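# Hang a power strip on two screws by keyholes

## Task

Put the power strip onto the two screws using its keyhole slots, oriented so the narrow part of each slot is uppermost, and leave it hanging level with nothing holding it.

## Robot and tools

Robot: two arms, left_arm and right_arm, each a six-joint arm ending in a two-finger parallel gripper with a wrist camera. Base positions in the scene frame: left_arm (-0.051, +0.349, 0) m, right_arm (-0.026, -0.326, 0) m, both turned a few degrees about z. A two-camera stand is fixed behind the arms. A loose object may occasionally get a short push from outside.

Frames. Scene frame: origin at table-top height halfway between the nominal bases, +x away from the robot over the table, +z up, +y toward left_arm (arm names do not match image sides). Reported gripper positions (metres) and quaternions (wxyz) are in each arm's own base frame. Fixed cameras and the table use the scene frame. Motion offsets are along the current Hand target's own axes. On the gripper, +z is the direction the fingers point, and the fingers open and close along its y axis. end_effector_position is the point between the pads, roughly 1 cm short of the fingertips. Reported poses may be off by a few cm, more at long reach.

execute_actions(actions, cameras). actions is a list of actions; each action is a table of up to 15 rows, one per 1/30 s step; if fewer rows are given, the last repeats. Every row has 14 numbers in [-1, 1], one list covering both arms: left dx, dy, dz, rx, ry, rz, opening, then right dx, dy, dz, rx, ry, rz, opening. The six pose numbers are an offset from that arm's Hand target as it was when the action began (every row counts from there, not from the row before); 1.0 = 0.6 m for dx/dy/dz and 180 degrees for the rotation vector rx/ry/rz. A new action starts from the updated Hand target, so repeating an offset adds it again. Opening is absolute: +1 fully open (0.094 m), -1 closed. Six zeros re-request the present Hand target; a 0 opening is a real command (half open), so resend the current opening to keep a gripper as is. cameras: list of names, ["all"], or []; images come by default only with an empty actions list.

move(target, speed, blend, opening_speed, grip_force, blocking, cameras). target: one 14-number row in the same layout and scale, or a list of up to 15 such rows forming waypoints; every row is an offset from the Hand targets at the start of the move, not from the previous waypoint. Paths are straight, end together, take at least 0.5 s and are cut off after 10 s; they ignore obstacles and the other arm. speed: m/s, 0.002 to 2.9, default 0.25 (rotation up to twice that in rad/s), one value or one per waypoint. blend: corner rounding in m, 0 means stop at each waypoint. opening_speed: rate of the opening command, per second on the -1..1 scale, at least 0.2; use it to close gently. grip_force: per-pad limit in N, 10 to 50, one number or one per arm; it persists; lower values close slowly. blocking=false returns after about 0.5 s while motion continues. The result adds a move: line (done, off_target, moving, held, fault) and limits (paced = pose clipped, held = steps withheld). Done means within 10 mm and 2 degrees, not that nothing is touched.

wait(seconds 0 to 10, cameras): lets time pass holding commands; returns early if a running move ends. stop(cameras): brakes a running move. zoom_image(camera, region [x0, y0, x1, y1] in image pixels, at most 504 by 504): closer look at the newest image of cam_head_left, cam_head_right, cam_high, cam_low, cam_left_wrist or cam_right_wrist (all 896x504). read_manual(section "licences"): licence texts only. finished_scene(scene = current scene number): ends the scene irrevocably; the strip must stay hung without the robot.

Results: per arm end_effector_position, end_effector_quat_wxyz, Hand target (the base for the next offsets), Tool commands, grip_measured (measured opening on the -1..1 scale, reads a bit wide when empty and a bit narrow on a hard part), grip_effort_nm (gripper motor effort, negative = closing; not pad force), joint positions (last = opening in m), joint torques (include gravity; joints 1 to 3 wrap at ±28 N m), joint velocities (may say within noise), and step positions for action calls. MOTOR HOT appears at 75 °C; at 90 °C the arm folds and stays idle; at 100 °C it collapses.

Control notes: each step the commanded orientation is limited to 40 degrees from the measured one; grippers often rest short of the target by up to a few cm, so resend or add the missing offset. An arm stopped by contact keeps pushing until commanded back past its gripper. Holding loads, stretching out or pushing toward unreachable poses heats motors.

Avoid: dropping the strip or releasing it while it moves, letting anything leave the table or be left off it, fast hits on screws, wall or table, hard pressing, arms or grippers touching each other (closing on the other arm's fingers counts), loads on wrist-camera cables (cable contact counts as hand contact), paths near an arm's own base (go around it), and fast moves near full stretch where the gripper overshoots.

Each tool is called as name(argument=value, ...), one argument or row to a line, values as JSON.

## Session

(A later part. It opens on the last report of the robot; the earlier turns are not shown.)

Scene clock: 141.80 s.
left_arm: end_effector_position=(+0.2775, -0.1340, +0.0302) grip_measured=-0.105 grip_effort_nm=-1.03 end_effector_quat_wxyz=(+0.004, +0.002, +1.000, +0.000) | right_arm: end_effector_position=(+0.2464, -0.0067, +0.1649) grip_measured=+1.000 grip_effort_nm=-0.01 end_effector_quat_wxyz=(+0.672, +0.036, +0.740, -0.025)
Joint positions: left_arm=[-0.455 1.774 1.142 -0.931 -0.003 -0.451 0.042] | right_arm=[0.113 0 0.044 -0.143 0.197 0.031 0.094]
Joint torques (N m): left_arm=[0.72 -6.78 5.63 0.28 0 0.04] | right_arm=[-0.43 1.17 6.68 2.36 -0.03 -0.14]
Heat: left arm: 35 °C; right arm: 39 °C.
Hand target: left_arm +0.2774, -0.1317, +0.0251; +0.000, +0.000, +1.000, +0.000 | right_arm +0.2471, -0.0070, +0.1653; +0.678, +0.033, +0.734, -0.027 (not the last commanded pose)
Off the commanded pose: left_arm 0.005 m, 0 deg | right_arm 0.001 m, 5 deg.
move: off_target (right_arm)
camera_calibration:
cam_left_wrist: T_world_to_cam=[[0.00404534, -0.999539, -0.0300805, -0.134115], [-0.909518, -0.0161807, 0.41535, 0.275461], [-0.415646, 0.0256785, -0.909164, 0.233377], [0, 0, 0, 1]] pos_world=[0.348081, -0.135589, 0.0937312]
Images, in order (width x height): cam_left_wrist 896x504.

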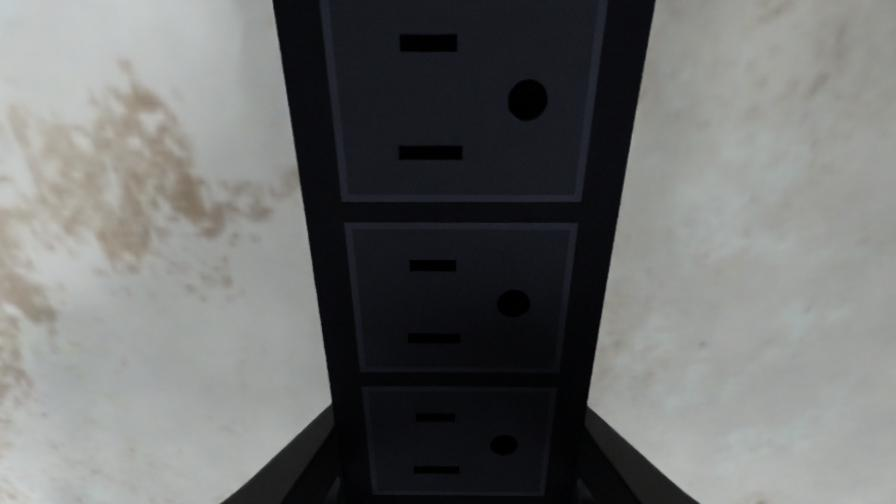

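move(
  target=[
    [0,0,-0.4,0,0,0,-0.5,0,0,0,0,0,0,1],
    [-0.09,0.183,-0.5,0,-0.5,0,-0.5,0,0,0,0,0,0,1],
  ],
  speed=0.25,
  blend=0.04,
  cameras=["cam_head_left","cam_left_wrist","cam_low"],
)

Scene clock: 151.73 s.
left_arm: end_effector_position=(+0.3201, -0.0262, +0.2779) grip_measured=-0.105 grip_effort_nm=-1.03 end_effector_quat_wxyz=(+0.635, +0.004, +0.772, -0.006) | right_arm: end_effector_position=(+0.2464, -0.0067, +0.1649) grip_measured=+1.000 grip_effort_nm=-0.01 end_effector_quat_wxyz=(+0.672, +0.036, +0.740, -0.025)
Joint positions: left_arm=[-0.171 0.743 0.619 -0.072 -0.154 -0.034 0.042] | right_arm=[0.113 0 0.044 -0.143 0.197 0.031 0.094]
Joint torques (N m): left_arm=[1.06 -1.32 8.69 3.74 -0.13 0.3] | right_arm=[-0.28 1.25 6.79 2.38 -0.05 -0.12]
Heat: left arm: 35 °C; right arm: 38 °C.
Hand target: left_arm +0.3314, -0.0221, +0.3254; +0.707, +0.000, +0.707, +0.000 | right_arm +0.2471, -0.0070, +0.1653; +0.678, +0.033, +0.734, -0.027
Off the commanded pose: left_arm 0.049 m, 11 deg | right_arm 0.001 m, 1 deg.
move: off_target (left_arm)
camera_calibration:
cam_left_wrist: T_world_to_cam=[[0.0184195, -0.999816, 0.0054303, -0.0334853], [-0.589394, -0.0152452, -0.807702, 0.450615], [0.807635, 0.0116768, -0.589567, -0.00729279], [0, 0, 0, 1]] pos_world=[0.272097, -0.0265243, 0.359845]
Images, in order (width x height): cam_head_left 896x504, cam_low 896x504, cam_left_wrist 896x504.

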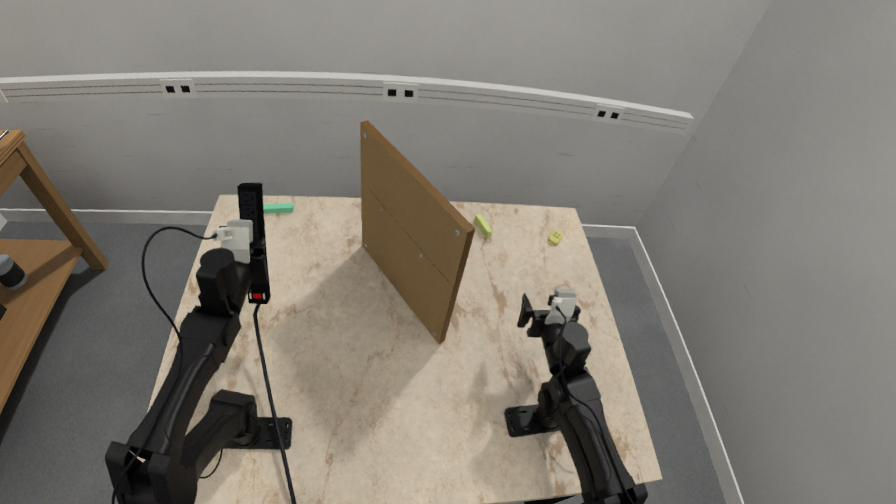

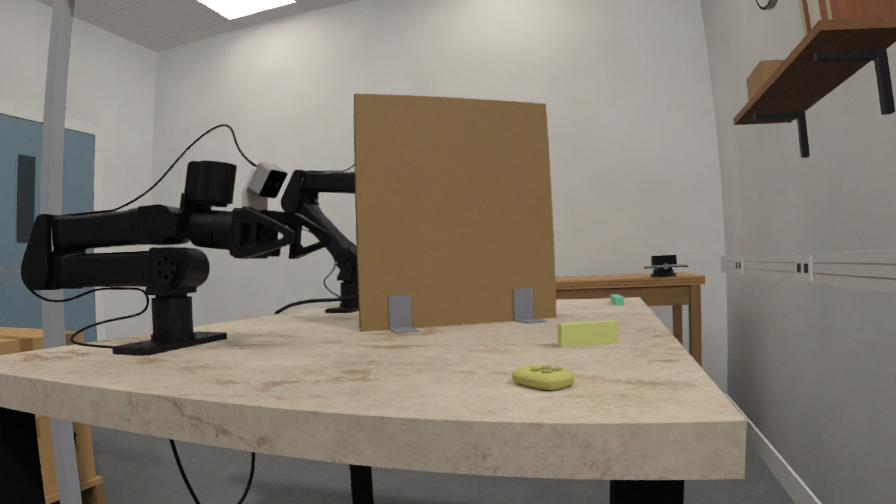

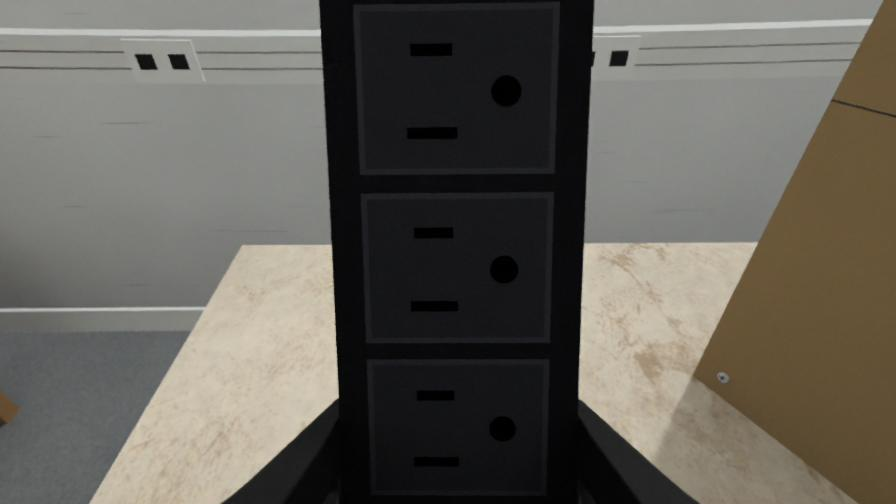

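move(
  target=[0,0,0,0,0,0.5,-0.5,0,0,0,0,0,0,1],
  cameras=["cam_head_left","cam_head_right"],
)

zoom_image(
  camera="cam_head_left",
  region=[360, 190, 450, 280],
)

zoom_image(
  camera="cam_head_right",
  region=[360, 190, 450, 280],
)

Scene clock: 162.30 s.
left_arm: end_effector_position=(+0.3288, -0.0209, +0.2980) grip_measured=-0.105 grip_effort_nm=-1.03 end_effector_quat_wxyz=(+0.477, +0.512, +0.539, +0.469) | right_arm: end_effector_position=(+0.2464, -0.0067, +0.1649) grip_measured=+1.000 grip_effort_nm=-0.02 end_effector_quat_wxyz=(+0.672, +0.036, +0.740, -0.025)
Joint positions: left_arm=[-0.166 0.768 0.616 0.046 -0.183 1.517 0.042] | right_arm=[0.113 0 0.044 -0.143 0.197 0.031 0.094]
Joint torques (N m): left_arm=[0.8 -1.28 8.87 2.92 0.16 0.49] | right_arm=[-0.43 1.25 6.86 2.35 -0.04 -0.13]
Heat: left arm: 45 °C; right arm: 38 °C.
Hand target: left_arm +0.3314, -0.0221, +0.3253; +0.500, +0.500, +0.500, +0.500 | right_arm +0.2471, -0.0070, +0.1653; +0.678, +0.033, +0.734, -0.027
Off the commanded pose: left_arm 0.028 m, 6 deg | right_arm 0.001 m, 1 deg.
move: off_target (left_arm)
Images, in order (width x height): cam_head_left 896x504, cam_head_right 896x504.

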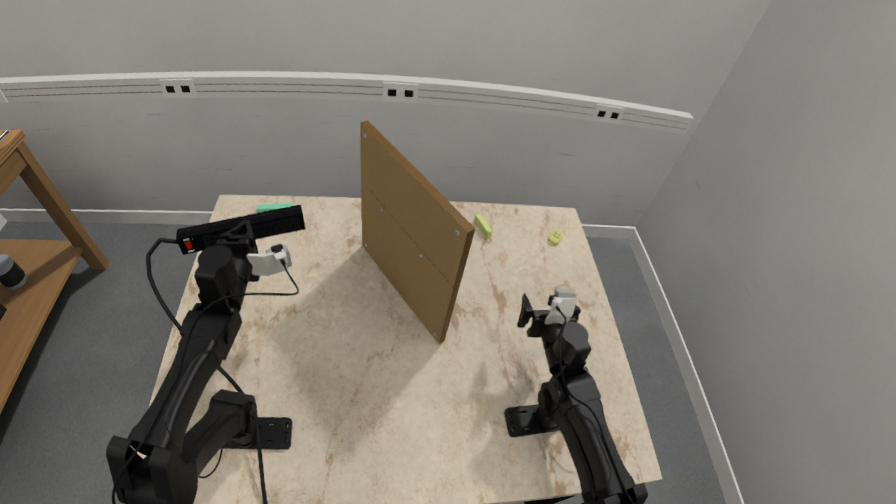

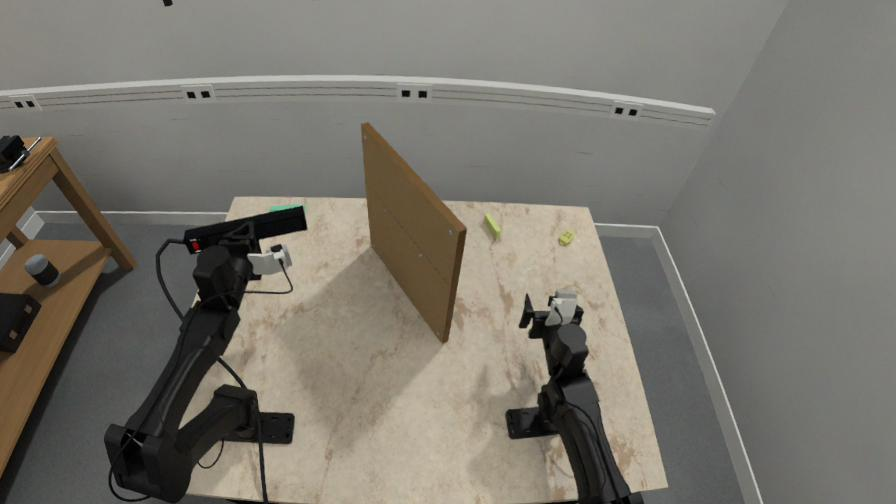

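Scaled by 5.600 from the camera's 896x504 image, which has a finer 1280x720 frame.

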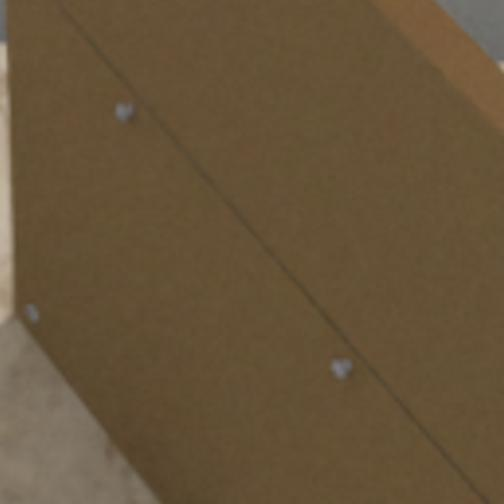

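Scaled by 5.600 from the camera's 896x504 image, which has a finer 1280x720 frame.

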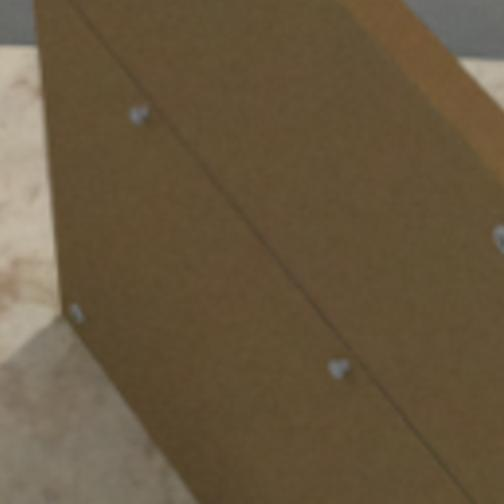

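move(
  target=[-0.4,-0.03,-0.045,0,-0.317,0,-0.5,0,0,0,0,0,0,1],
  speed=0.2,
  cameras=["cam_head_left","cam_head_right","cam_left_wrist","cam_low"],
)

zoom_image(
  camera="cam_head_left",
  region=[280, 140, 480, 320],
)

Scene clock: 179.80 s.
left_arm: end_effector_position=(+0.3005, -0.2533, +0.2609) grip_measured=-0.105 grip_effort_nm=-1.03 end_effector_quat_wxyz=(+0.640, +0.706, +0.256, +0.163) | right_arm: end_effector_position=(+0.2464, -0.0067, +0.1649) grip_measured=+1.000 grip_effort_nm=-0.02 end_effector_quat_wxyz=(+0.672, +0.036, +0.740, -0.025)
Joint positions: left_arm=[-0.489 1.153 0.65 0.356 0.481 1.54 0.042] | right_arm=[0.113 0 0.044 -0.143 0.197 0.031 0.094]
Joint torques (N m): left_arm=[-0.7 -3.81 12.66 2.83 0.17 0.31] | right_arm=[-0.46 1.2 6.83 2.36 -0.06 -0.11]
Heat: left arm: 51 °C; right arm: 39 °C.
Hand target: left_arm +0.3043, -0.2621, +0.3070; +0.678, +0.678, +0.200, +0.200 | right_arm +0.2471, -0.0070, +0.1653; +0.678, +0.033, +0.734, -0.027
Off the commanded pose: left_arm 0.047 m, 9 deg | right_arm 0.001 m, 1 deg.
move: off_target (left_arm)
camera_calibration:
cam_left_wrist: T_world_to_cam=[[-0.14237, 0.0213556, -0.989583, 0.306507], [0.500838, 0.863892, -0.0534119, 0.120029], [0.853752, -0.503225, -0.133688, -0.262099], [0, 0, 0, 1]] pos_world=[0.20729, -0.242132, 0.274686]
Images, in order (width x height): cam_head_left 896x504, cam_head_right 896x504, cam_low 896x504, cam_left_wrist 896x504.

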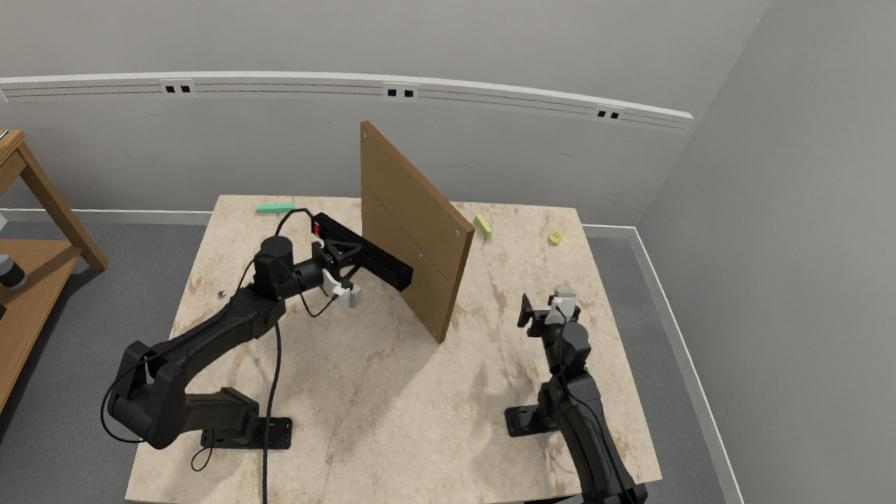

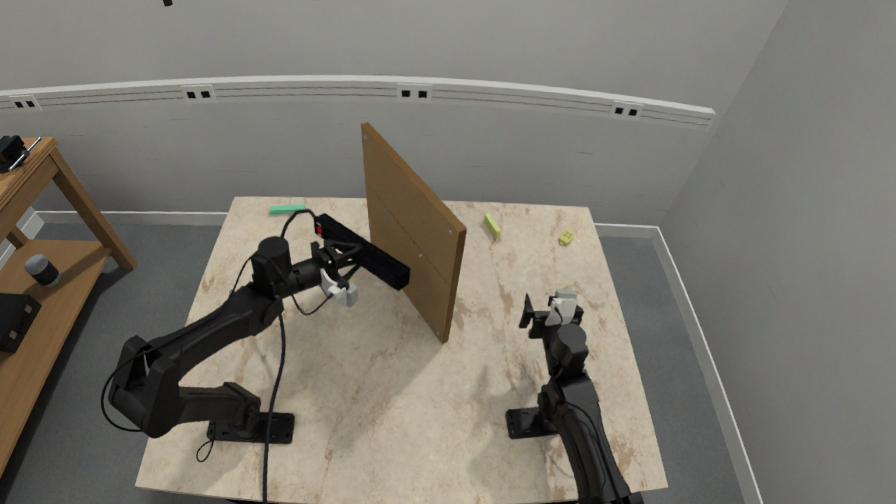

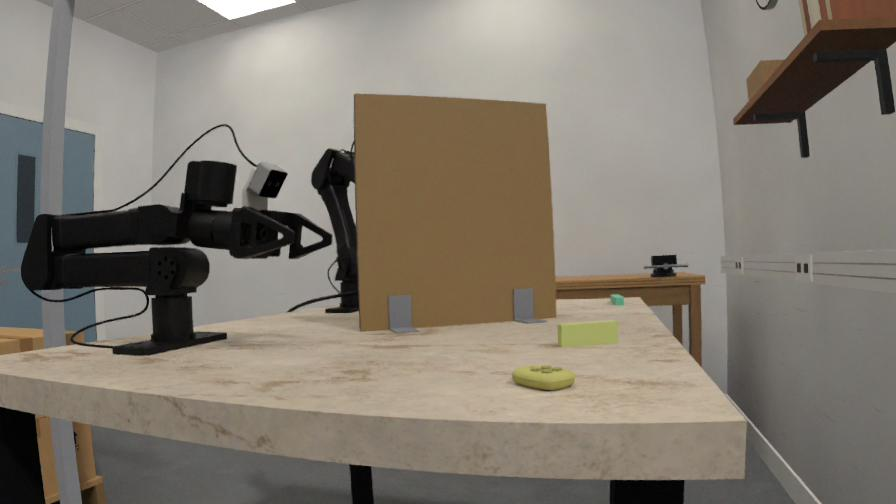

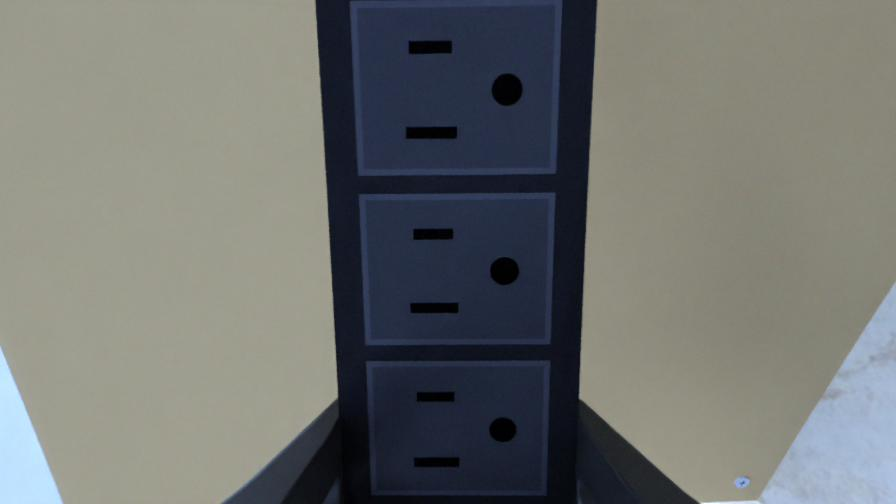

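Scaled by 2.520 from the camera's 896x504 image, which has a finer 1280x720 frame.

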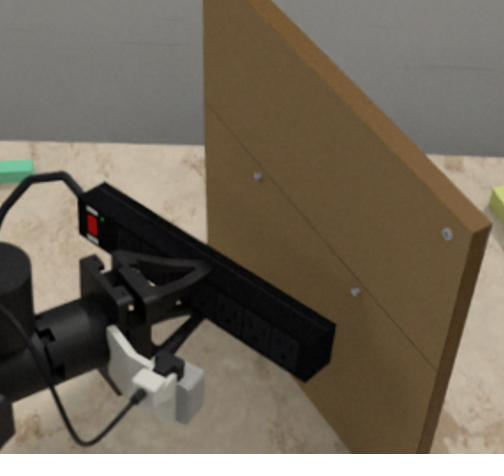

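move(
  target=[0.015,-0.01,0.09,-0.041,0,0.035,-0.5,0,0,0,0,0,0,1],
  speed=0.1,
  cameras=["cam_head_left","cam_head_right"],
)

zoom_image(
  camera="cam_head_left",
  region=[320, 170, 460, 296],
)

zoom_image(
  camera="cam_head_right",
  region=[320, 170, 460, 296],
)

Scene clock: 190.63 s.
left_arm: end_effector_position=(+0.3382, -0.2956, +0.2585) grip_measured=-0.105 grip_effort_nm=-1.03 end_effector_quat_wxyz=(+0.676, +0.678, +0.195, +0.213) | right_arm: end_effector_position=(+0.2464, -0.0067, +0.1649) grip_measured=+1.000 grip_effort_nm=-0.02 end_effector_quat_wxyz=(+0.672, +0.036, +0.740, -0.025)
Joint positions: left_arm=[-0.551 1.452 0.701 0.755 0.433 1.594 0.042] | right_arm=[0.113 0 0.044 -0.143 0.197 0.031 0.094]
Joint torques (N m): left_arm=[-0.68 -5.81 11.9 2.79 0.04 0.26] | right_arm=[-0.49 1.07 6.89 2.36 -0.03 -0.11]
Heat: left arm: 53 °C; right arm: 39 °C.
Hand target: left_arm +0.3412, -0.3025, +0.3013; +0.708, +0.643, +0.149, +0.250 | right_arm +0.2471, -0.0070, +0.1653; +0.678, +0.033, +0.734, -0.027
Off the commanded pose: left_arm 0.043 m, 9 deg | right_arm 0.001 m, 1 deg.
move: off_target (left_arm)
Images, in order (width x height): cam_head_left 896x504, cam_head_right 896x504.

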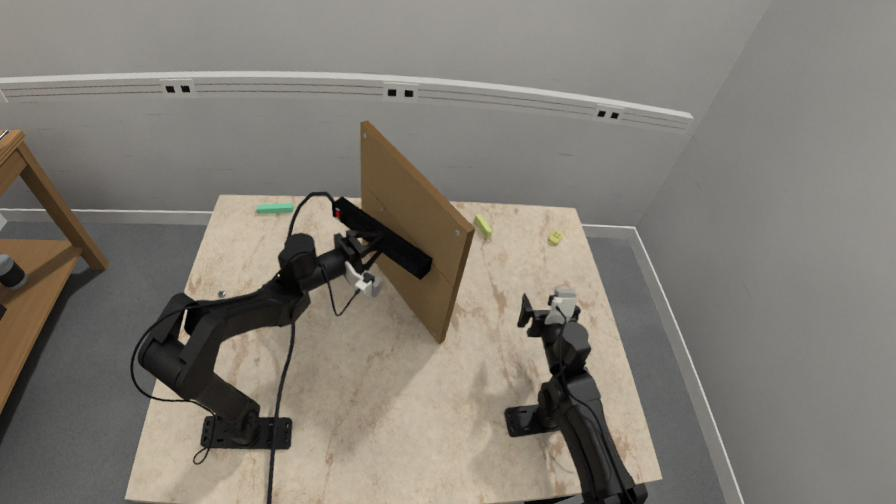

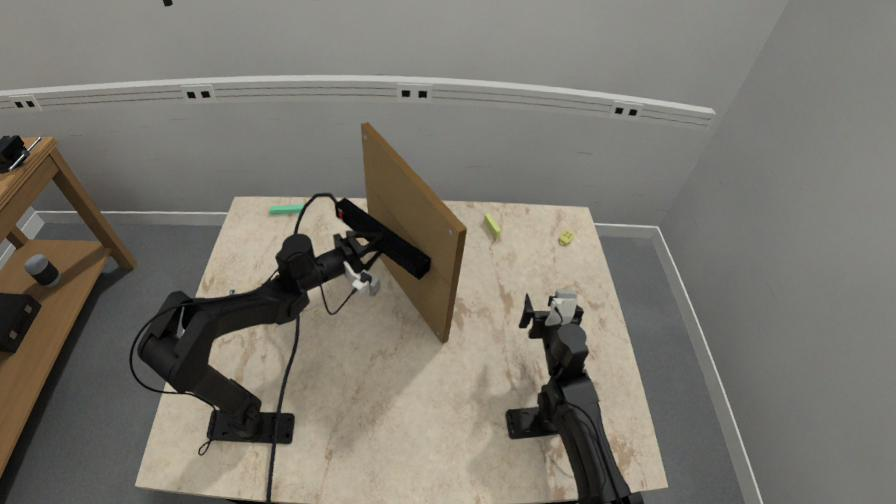

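Scaled by 3.600 from the camera's 896x504 image, which has a finer 1280x720 frame.

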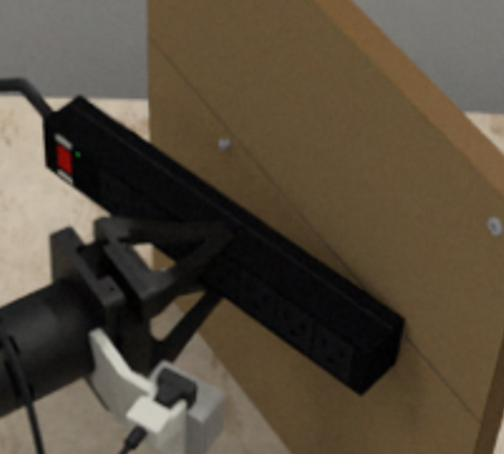

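Scaled by 3.600 from the camera's 896x504 image, which has a finer 1280x720 frame.

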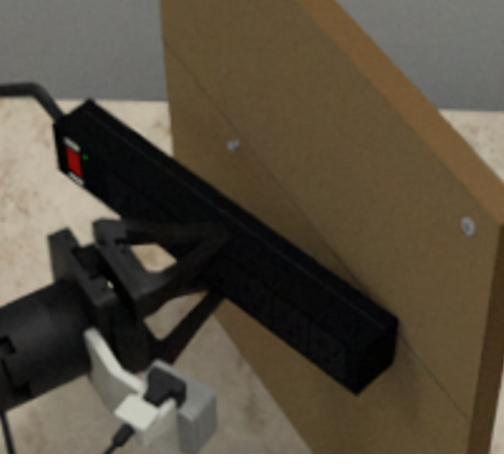

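move(
  target=[0.012,0,-0.005,0,-0.085,0,-0.5,0,0,0,0,0,0,1],
  speed=0.1,
  cameras=["cam_head_left","cam_head_right"],
)

zoom_image(
  camera="cam_head_left",
  region=[320, 170, 460, 296],
)

zoom_image(
  camera="cam_head_right",
  region=[320, 170, 460, 296],
)

Scene clock: 199.93 s.
left_arm: end_effector_position=(+0.3399, -0.2956, +0.2696) grip_measured=-0.105 grip_effort_nm=-1.03 end_effector_quat_wxyz=(+0.703, +0.694, +0.095, +0.123) | right_arm: end_effector_position=(+0.2464, -0.0067, +0.1649) grip_measured=+1.000 grip_effort_nm=-0.01 end_effector_quat_wxyz=(+0.672, +0.036, +0.740, -0.025)
Joint positions: left_arm=[-0.413 1.561 0.833 0.757 0.848 1.586 0.042] | right_arm=[0.113 0 0.044 -0.143 0.197 0.031 0.094]
Joint torques (N m): left_arm=[0.68 -6.63 11.66 2.39 0.06 0.18] | right_arm=[-0.31 1.16 6.74 2.35 -0.05 -0.11]
Heat: left arm: 52 °C; right arm: 39 °C.
Hand target: left_arm +0.3456, -0.2961, +0.3015; +0.722, +0.671, +0.054, +0.162 | right_arm +0.2471, -0.0070, +0.1653; +0.678, +0.033, +0.734, -0.027
Off the commanded pose: left_arm 0.033 m, 7 deg | right_arm 0.001 m, 1 deg.
move: off_target (left_arm)
Images, in order (width x height): cam_head_left 896x504, cam_head_right 896x504.

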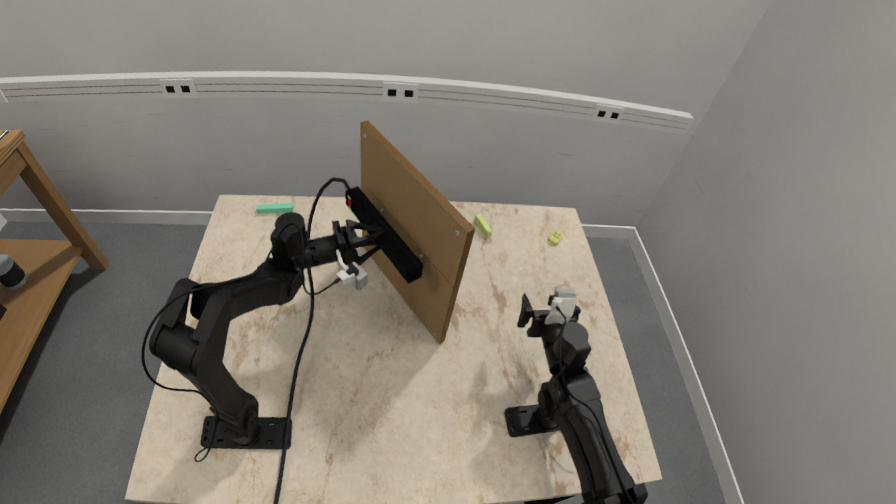

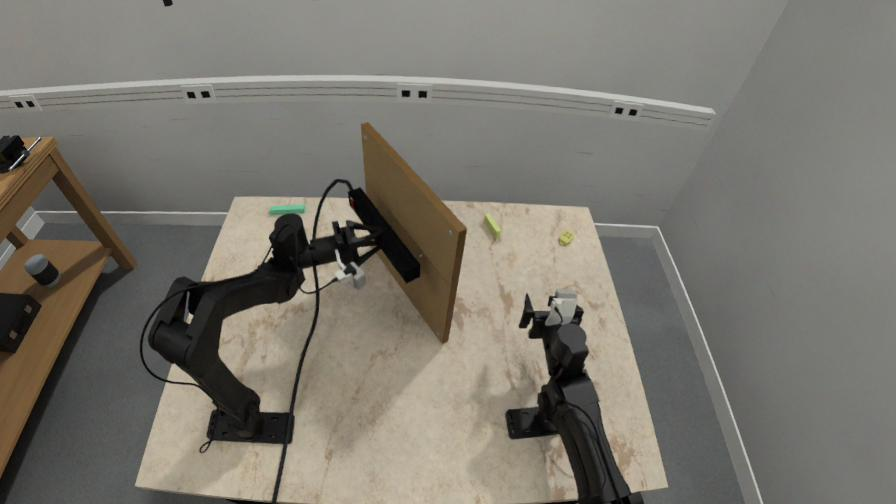

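Scaled by 3.600 from the camera's 896x504 image, which has a finer 1280x720 frame.

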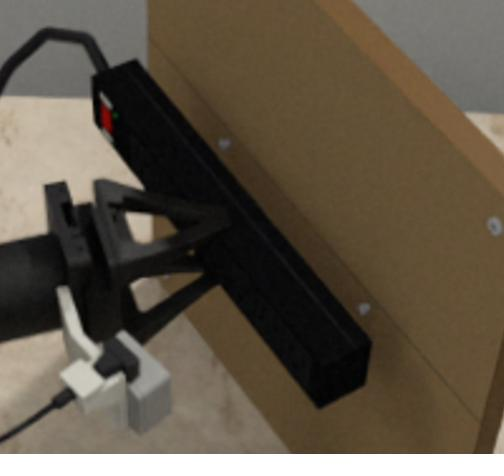

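Scaled by 3.600 from the camera's 896x504 image, which has a finer 1280x720 frame.

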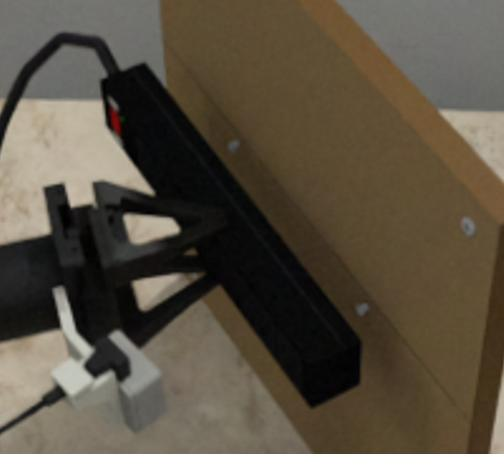

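move(
  target=[0.023,0,0.05,0,0,0,-0.5,0,0,0,0,0,0,1],
  speed=0.06,
  cameras=["cam_head_left","cam_head_right"],
)

zoom_image(
  camera="cam_head_left",
  region=[340, 170, 450, 280],
)

zoom_image(
  camera="cam_head_right",
  region=[340, 170, 450, 280],
)

Scene clock: 211.50 s.
left_arm: end_effector_position=(+0.3623, -0.3159, +0.2753) grip_measured=-0.105 grip_effort_nm=-1.03 end_effector_quat_wxyz=(+0.704, +0.693, +0.093, +0.122) | right_arm: end_effector_position=(+0.2464, -0.0067, +0.1649) grip_measured=+1.000 grip_effort_nm=-0.01 end_effector_quat_wxyz=(+0.672, +0.036, +0.740, -0.025)
Joint positions: left_arm=[-0.44 1.662 0.959 0.736 0.825 1.585 0.042] | right_arm=[0.113 0 0.044 -0.143 0.197 0.031 0.094]
Joint torques (N m): left_arm=[-0.53 -7.53 11.99 2.31 -0.1 0.23] | right_arm=[-0.23 1.14 6.84 2.36 -0.06 -0.12]
Heat: left arm: 50 °C; right arm: 39 °C.
Hand target: left_arm +0.3674, -0.3204, +0.3064; +0.722, +0.671, +0.054, +0.162 | right_arm +0.2471, -0.0070, +0.1653; +0.678, +0.033, +0.734, -0.027
Off the commanded pose: left_arm 0.032 m, 7 deg | right_arm 0.001 m, 1 deg.
move: off_target (left_arm)
Images, in order (width x height): cam_head_left 896x504, cam_head_right 896x504.

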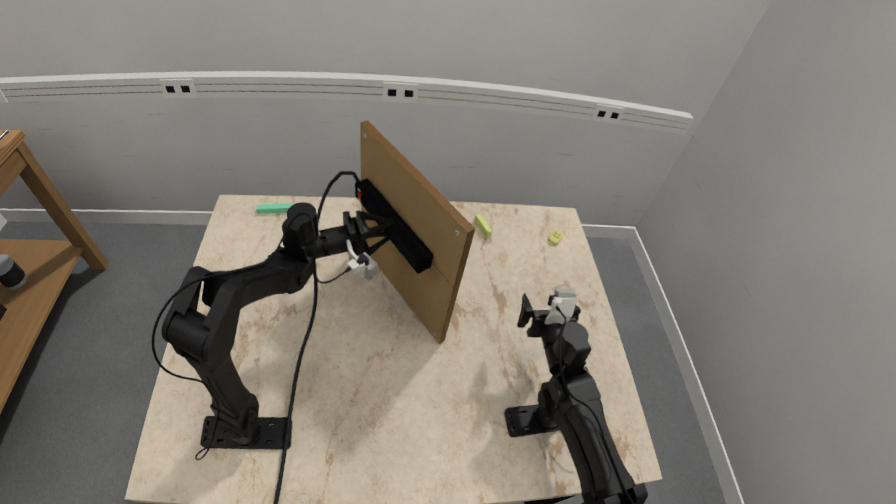

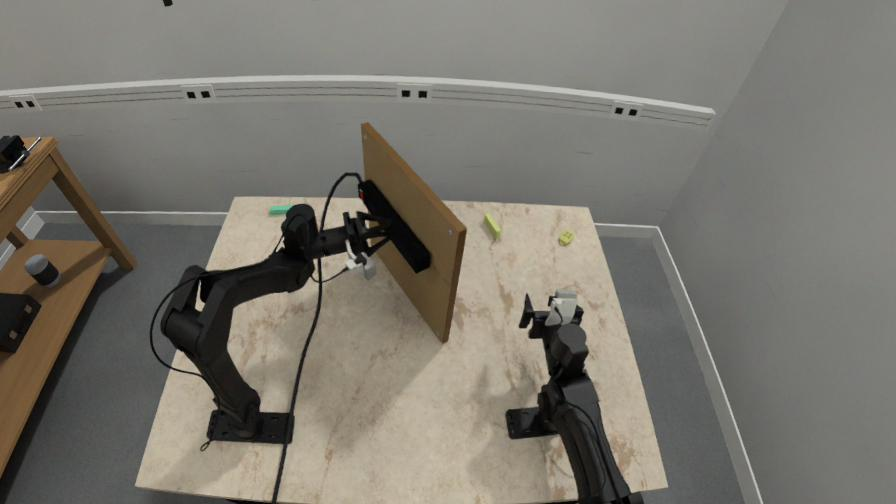

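Scaled by 4.582 from the camera's 896x504 image, which has a finer 1280x720 frame.

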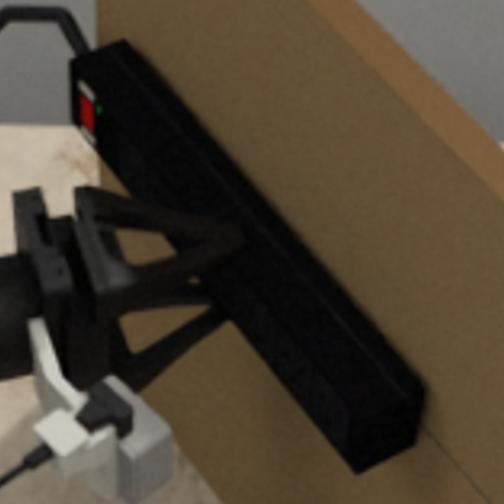

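Scaled by 4.582 from the camera's 896x504 image, which has a finer 1280x720 frame.

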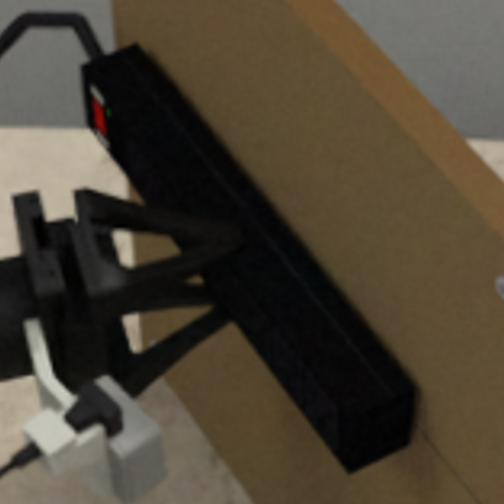

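move(
  target=[
    [-0.004,-0.035,0,0,0,0,-0.5,0,0,0,0,0,0,1],
    [0.005,-0.035,0.05,0,0,0,-0.5,0,0,0,0,0,0,1],
  ],
  speed=0.05,
  cameras=["cam_head_left","cam_head_right"],
)

zoom_image(
  camera="cam_head_left",
  region=[340, 170, 450, 280],
)

Scene clock: 222.63 s.
left_arm: end_effector_position=(+0.3639, -0.3229, +0.2735) grip_measured=-0.105 grip_effort_nm=-1.03 end_effector_quat_wxyz=(+0.717, +0.685, +0.068, +0.112) | right_arm: end_effector_position=(+0.2464, -0.0067, +0.1649) grip_measured=+1.000 grip_effort_nm=-0.02 end_effector_quat_wxyz=(+0.672, +0.036, +0.740, -0.025)
Joint positions: left_arm=[-0.439 1.724 0.981 0.825 0.876 1.563 0.042] | right_arm=[0.113 0 0.044 -0.143 0.197 0.031 0.094]
Joint torques (N m): left_arm=[-5.44 -3.78 14.78 1.9 -1.09 0.47] | right_arm=[-0.25 1.24 6.71 2.39 -0.04 -0.1]
Heat: left arm: 49 °C; right arm: 39 °C.
Hand target: left_arm +0.3825, -0.3491, +0.2888; +0.722, +0.671, +0.054, +0.162 | right_arm +0.2471, -0.0070, +0.1653; +0.678, +0.033, +0.734, -0.027
Off the commanded pose: left_arm 0.036 m, 6 deg | right_arm 0.001 m, 1 deg.
move: off_target (left_arm)
Images, in order (width x height): cam_head_left 896x504, cam_head_right 896x504.

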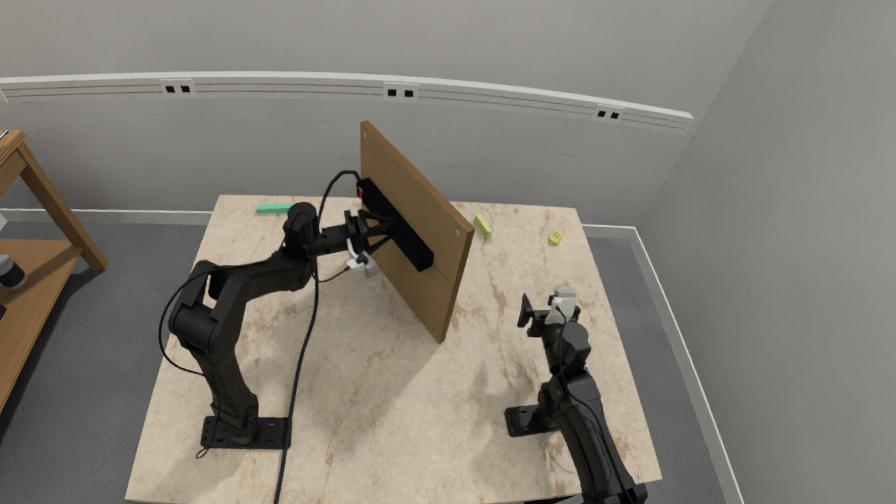

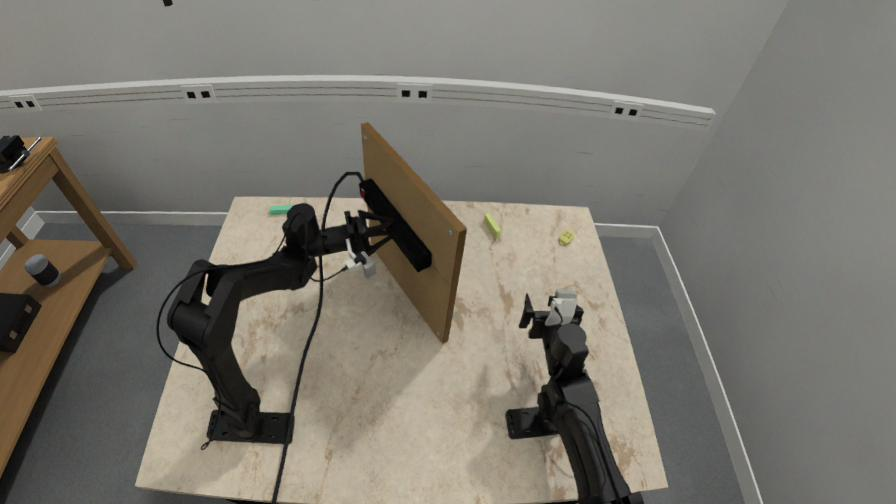

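Scaled by 4.582 from the camera's 896x504 image, which has a finer 1280x720 frame.

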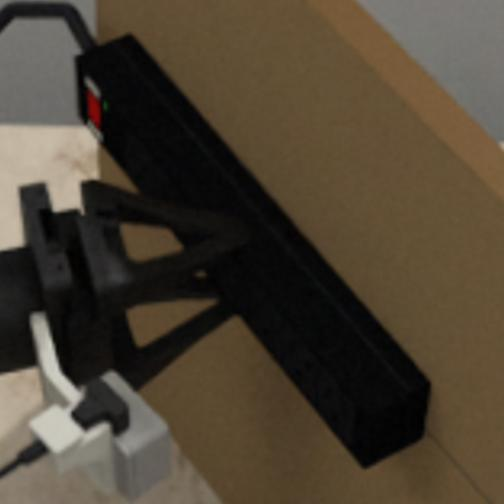

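move(
  target=[
    [-0.004,-0.01,-0.022,0,0,0,-0.5,0,0,0,0,0,0,1],
    [-0.004,-0.05,-0.022,0,0,0,-0.5,0,0,0,0,0,0,1],
  ],
  speed=0.02,
)

move(
  target=[0,-0.01,0,0,0,0,-0.5,0,0,0,0,0,0,1],
  speed=0.02,
)

move(
  target=[0,-0.01,0,0,0,0,-0.5,0,0,0,0,0,0,1],
  speed=0.02,
  cameras=["cam_head_left"],
)

zoom_image(
  camera="cam_head_left",
  region=[340, 170, 450, 280],
)

Scene clock: 228.97 s.
left_arm: end_effector_position=(+0.3634, -0.3215, +0.2714) grip_measured=-0.105 grip_effort_nm=-1.03 end_effector_quat_wxyz=(+0.733, +0.669, +0.046, +0.111) | right_arm: end_effector_position=(+0.2464, -0.0067, +0.1649) grip_measured=+1.000 grip_effort_nm=-0.02 end_effector_quat_wxyz=(+0.672, +0.036, +0.740, -0.025)
Joint positions: left_arm=[-0.427 1.775 0.969 0.972 0.919 1.522 0.042] | right_arm=[0.113 0 0.044 -0.143 0.197 0.031 0.094]
Joint torques (N m): left_arm=[-4.19 -4.04 8.95 1.58 -1.25 0.88] | right_arm=[-0.36 1.22 6.98 2.33 -0.05 -0.11]
Heat: left arm: 48 °C; right arm: 39 °C.
Hand target: left_arm +0.3812, -0.3386, +0.2577; +0.722, +0.671, +0.054, +0.162 | right_arm +0.2471, -0.0070, +0.1653; +0.678, +0.033, +0.734, -0.027
Off the commanded pose: left_arm 0.028 m, 6 deg | right_arm 0.001 m, 1 deg.
move: off_target (left_arm)

Scene clock: 229.93 s.
left_arm: end_effector_position=(+0.3632, -0.3213, +0.2707) grip_measured=-0.105 grip_effort_nm=-1.03 end_effector_quat_wxyz=(+0.738, +0.664, +0.041, +0.114) | right_arm: end_effector_position=(+0.2464, -0.0067, +0.1649) grip_measured=+1.000 grip_effort_nm=-0.01 end_effector_quat_wxyz=(+0.672, +0.036, +0.740, -0.025)
Joint positions: left_arm=[-0.425 1.79 0.962 1.021 0.922 1.507 0.042] | right_arm=[0.113 0 0.044 -0.143 0.197 0.031 0.094]
Joint torques (N m): left_arm=[-4.16 -3.81 8.68 1.37 -1.26 0.99] | right_arm=[-0.42 0.99 6.93 2.35 -0.04 -0.13]
Heat: left arm: 48 °C; right arm: 40 °C.
Hand target: left_arm +0.3821, -0.3390, +0.2519; +0.722, +0.671, +0.054, +0.162 | right_arm +0.2471, -0.0070, +0.1653; +0.678, +0.033, +0.734, -0.027
Off the commanded pose: left_arm 0.032 m, 6 deg | right_arm 0.001 m, 1 deg.
move: off_target (left_arm)

Scene clock: 230.90 s.
left_arm: end_effector_position=(+0.3629, -0.3209, +0.2698) grip_measured=-0.105 grip_effort_nm=-1.03 end_effector_quat_wxyz=(+0.743, +0.658, +0.037, +0.116) | right_arm: end_effector_position=(+0.2464, -0.0067, +0.1649) grip_measured=+1.000 grip_effort_nm=-0.01 end_effector_quat_wxyz=(+0.672, +0.036, +0.740, -0.025)
Joint positions: left_arm=[-0.425 1.806 0.955 1.072 0.924 1.493 0.042] | right_arm=[0.113 0 0.044 -0.143 0.197 0.031 0.094]
Joint torques (N m): left_arm=[-4.1 -3.69 8.38 1.14 -1.27 1.1] | right_arm=[-0.36 1.18 6.75 2.36 -0.02 -0.09]
Heat: left arm: 48 °C; right arm: 40 °C.
Hand target: left_arm +0.3830, -0.3393, +0.2459; +0.722, +0.671, +0.054, +0.162 | right_arm +0.2471, -0.0070, +0.1653; +0.678, +0.033, +0.734, -0.027
Off the commanded pose: left_arm 0.036 m, 6 deg | right_arm 0.001 m, 1 deg.
move: off_target (left_arm)
Images, in order (width x height): cam_head_left 896x504.

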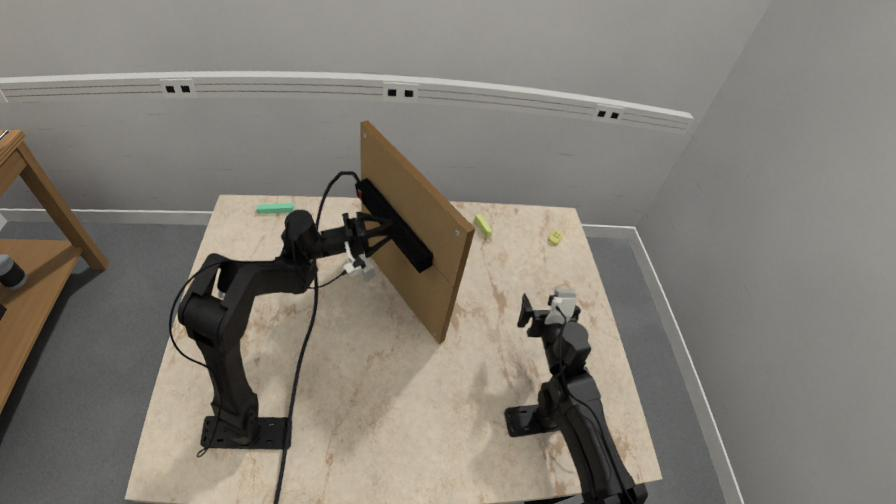

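Scaled by 4.582 from the camera's 896x504 image, which has a finer 1280x720 frame.

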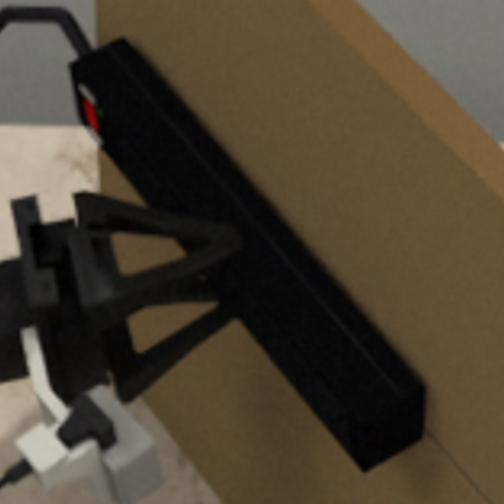

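move(
  target=[
    [-0.01,0.015,-0.03,0,0,0,-0.5,0,0,0,0,0,0,1],
    [-0.01,0.015,-0.03,0,0,0,-0.5,0,0,0,0,0,0,1],
  ],
  speed=0.05,
  cameras=["cam_head_left"],
)

zoom_image(
  camera="cam_head_left",
  region=[340, 170, 450, 280],
)

Scene clock: 235.67 s.
left_arm: end_effector_position=(+0.3628, -0.3195, +0.2694) grip_measured=-0.105 grip_effort_nm=-1.03 end_effector_quat_wxyz=(+0.745, +0.654, +0.049, +0.126) | right_arm: end_effector_position=(+0.2464, -0.0067, +0.1649) grip_measured=+1.000 grip_effort_nm=-0.02 end_effector_quat_wxyz=(+0.672, +0.036, +0.740, -0.025)
Joint positions: left_arm=[-0.431 1.795 0.929 1.09 0.884 1.49 0.042] | right_arm=[0.113 0 0.044 -0.143 0.197 0.031 0.094]
Joint torques (N m): left_arm=[-1.46 -7.57 5.94 1.03 -0.7 1.03] | right_arm=[-0.44 1.02 6.82 2.35 -0.06 -0.1]
Heat: left arm: 46 °C; right arm: 40 °C.
Hand target: left_arm +0.3708, -0.3234, +0.2522; +0.722, +0.671, +0.054, +0.162 | right_arm +0.2471, -0.0070, +0.1653; +0.678, +0.033, +0.734, -0.027
Off the commanded pose: left_arm 0.019 m, 5 deg | right_arm 0.001 m, 1 deg.
move: off_target (left_arm)
Images, in order (width x height): cam_head_left 896x504.

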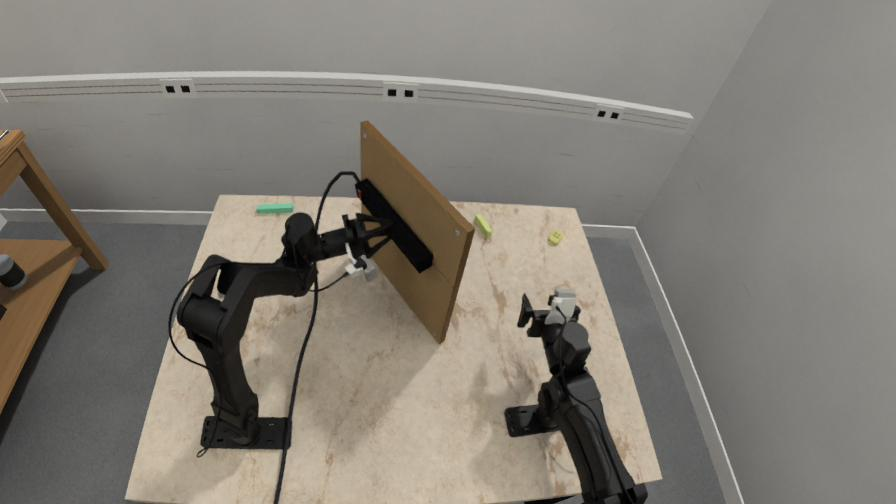

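Scaled by 4.582 from the camera's 896x504 image, which has a finer 1280x720 frame.

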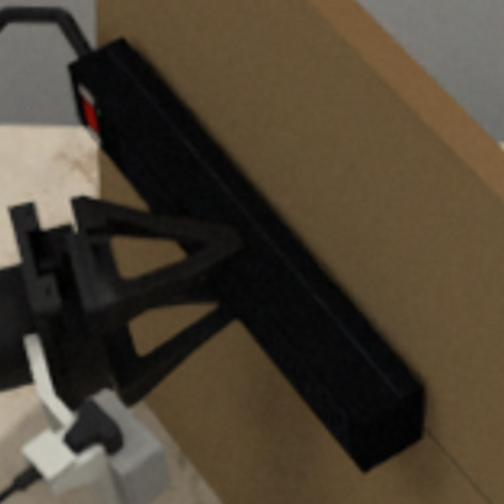

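move(
  target=[
    [-0.01,0.02,-0.06,0,0,0,-0.5,0,0,0,0,0,0,1],
  ],
  speed=0.05,
)

move(
  target=[
    [0,-0.035,0,0,0,0,-0.5,0,0,0,0,0,0,1],
  ],
  speed=0.05,
  cameras=["cam_head_left"],
)

zoom_image(
  camera="cam_head_left",
  region=[340, 170, 450, 280],
)

Scene clock: 240.23 s.
left_arm: end_effector_position=(+0.3570, -0.2925, +0.2360) grip_measured=-0.105 grip_effort_nm=-1.03 end_effector_quat_wxyz=(+0.710, +0.687, +0.091, +0.130) | right_arm: end_effector_position=(+0.2464, -0.0067, +0.1649) grip_measured=+1.000 grip_effort_nm=-0.01 end_effector_quat_wxyz=(+0.672, +0.036, +0.740, -0.025)
Joint positions: left_arm=[-0.385 1.709 0.803 0.969 0.873 1.572 0.042] | right_arm=[0.113 0 0.044 -0.143 0.197 0.031 0.094]
Joint torques (N m): left_arm=[0.14 -10.22 7.28 2.19 0.04 0.24] | right_arm=[-0.44 1.16 6.74 2.35 -0.05 -0.12]
Heat: left arm: 46 °C; right arm: 40 °C.
Hand target: left_arm +0.3524, -0.2906, +0.2599; +0.722, +0.671, +0.054, +0.162 | right_arm +0.2471, -0.0070, +0.1653; +0.678, +0.033, +0.734, -0.027
Off the commanded pose: left_arm 0.024 m, 6 deg | right_arm 0.001 m, 1 deg.
move: off_target (left_arm)

Scene clock: 241.43 s.
left_arm: end_effector_position=(+0.3568, -0.2925, +0.2254) grip_measured=-0.105 grip_effort_nm=-1.03 end_effector_quat_wxyz=(+0.710, +0.686, +0.087, +0.133) | right_arm: end_effector_position=(+0.2464, -0.0067, +0.1649) grip_measured=+1.000 grip_effort_nm=-0.01 end_effector_quat_wxyz=(+0.672, +0.036, +0.740, -0.025)
Joint positions: left_arm=[-0.385 1.741 0.783 1.024 0.873 1.579 0.042] | right_arm=[0.113 0 0.044 -0.143 0.197 0.031 0.094]
Joint torques (N m): left_arm=[0.29 -7.43 6.87 2.47 0.05 0.21] | right_arm=[-0.44 1.2 6.91 2.36 -0.08 -0.09]
Heat: left arm: 46 °C; right arm: 40 °C.
Hand target: left_arm +0.3559, -0.2916, +0.2391; +0.722, +0.671, +0.054, +0.162 | right_arm +0.2471, -0.0070, +0.1653; +0.678, +0.033, +0.734, -0.027
Off the commanded pose: left_arm 0.014 m, 6 deg | right_arm 0.001 m, 1 deg.
move: off_target (left_arm)
Images, in order (width x height): cam_head_left 896x504.

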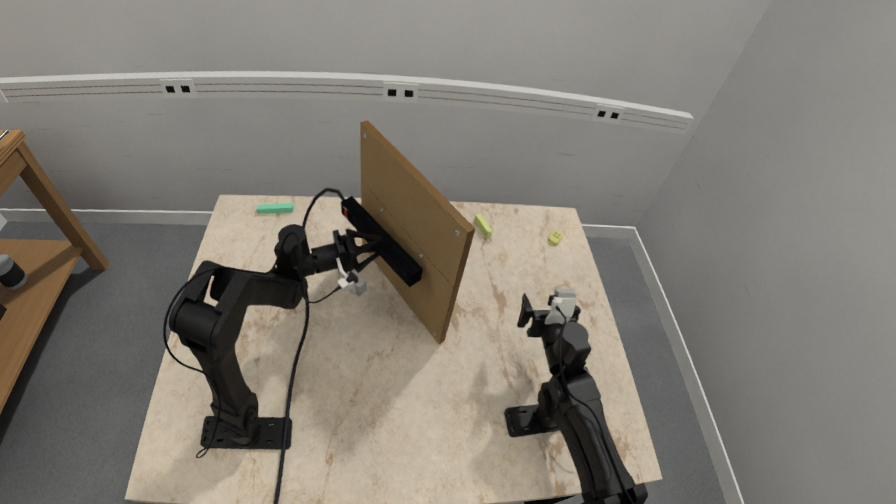

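Scaled by 4.582 from the camera's 896x504 image, which has a finer 1280x720 frame.

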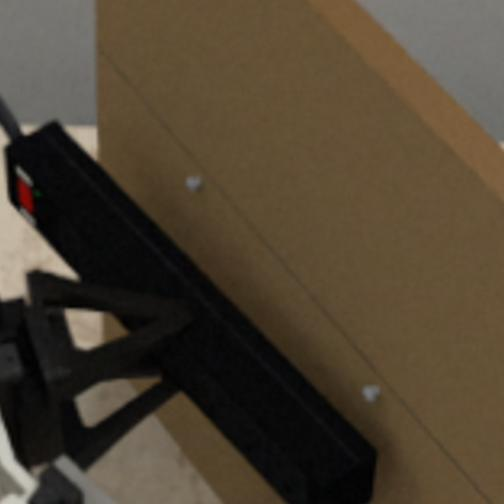

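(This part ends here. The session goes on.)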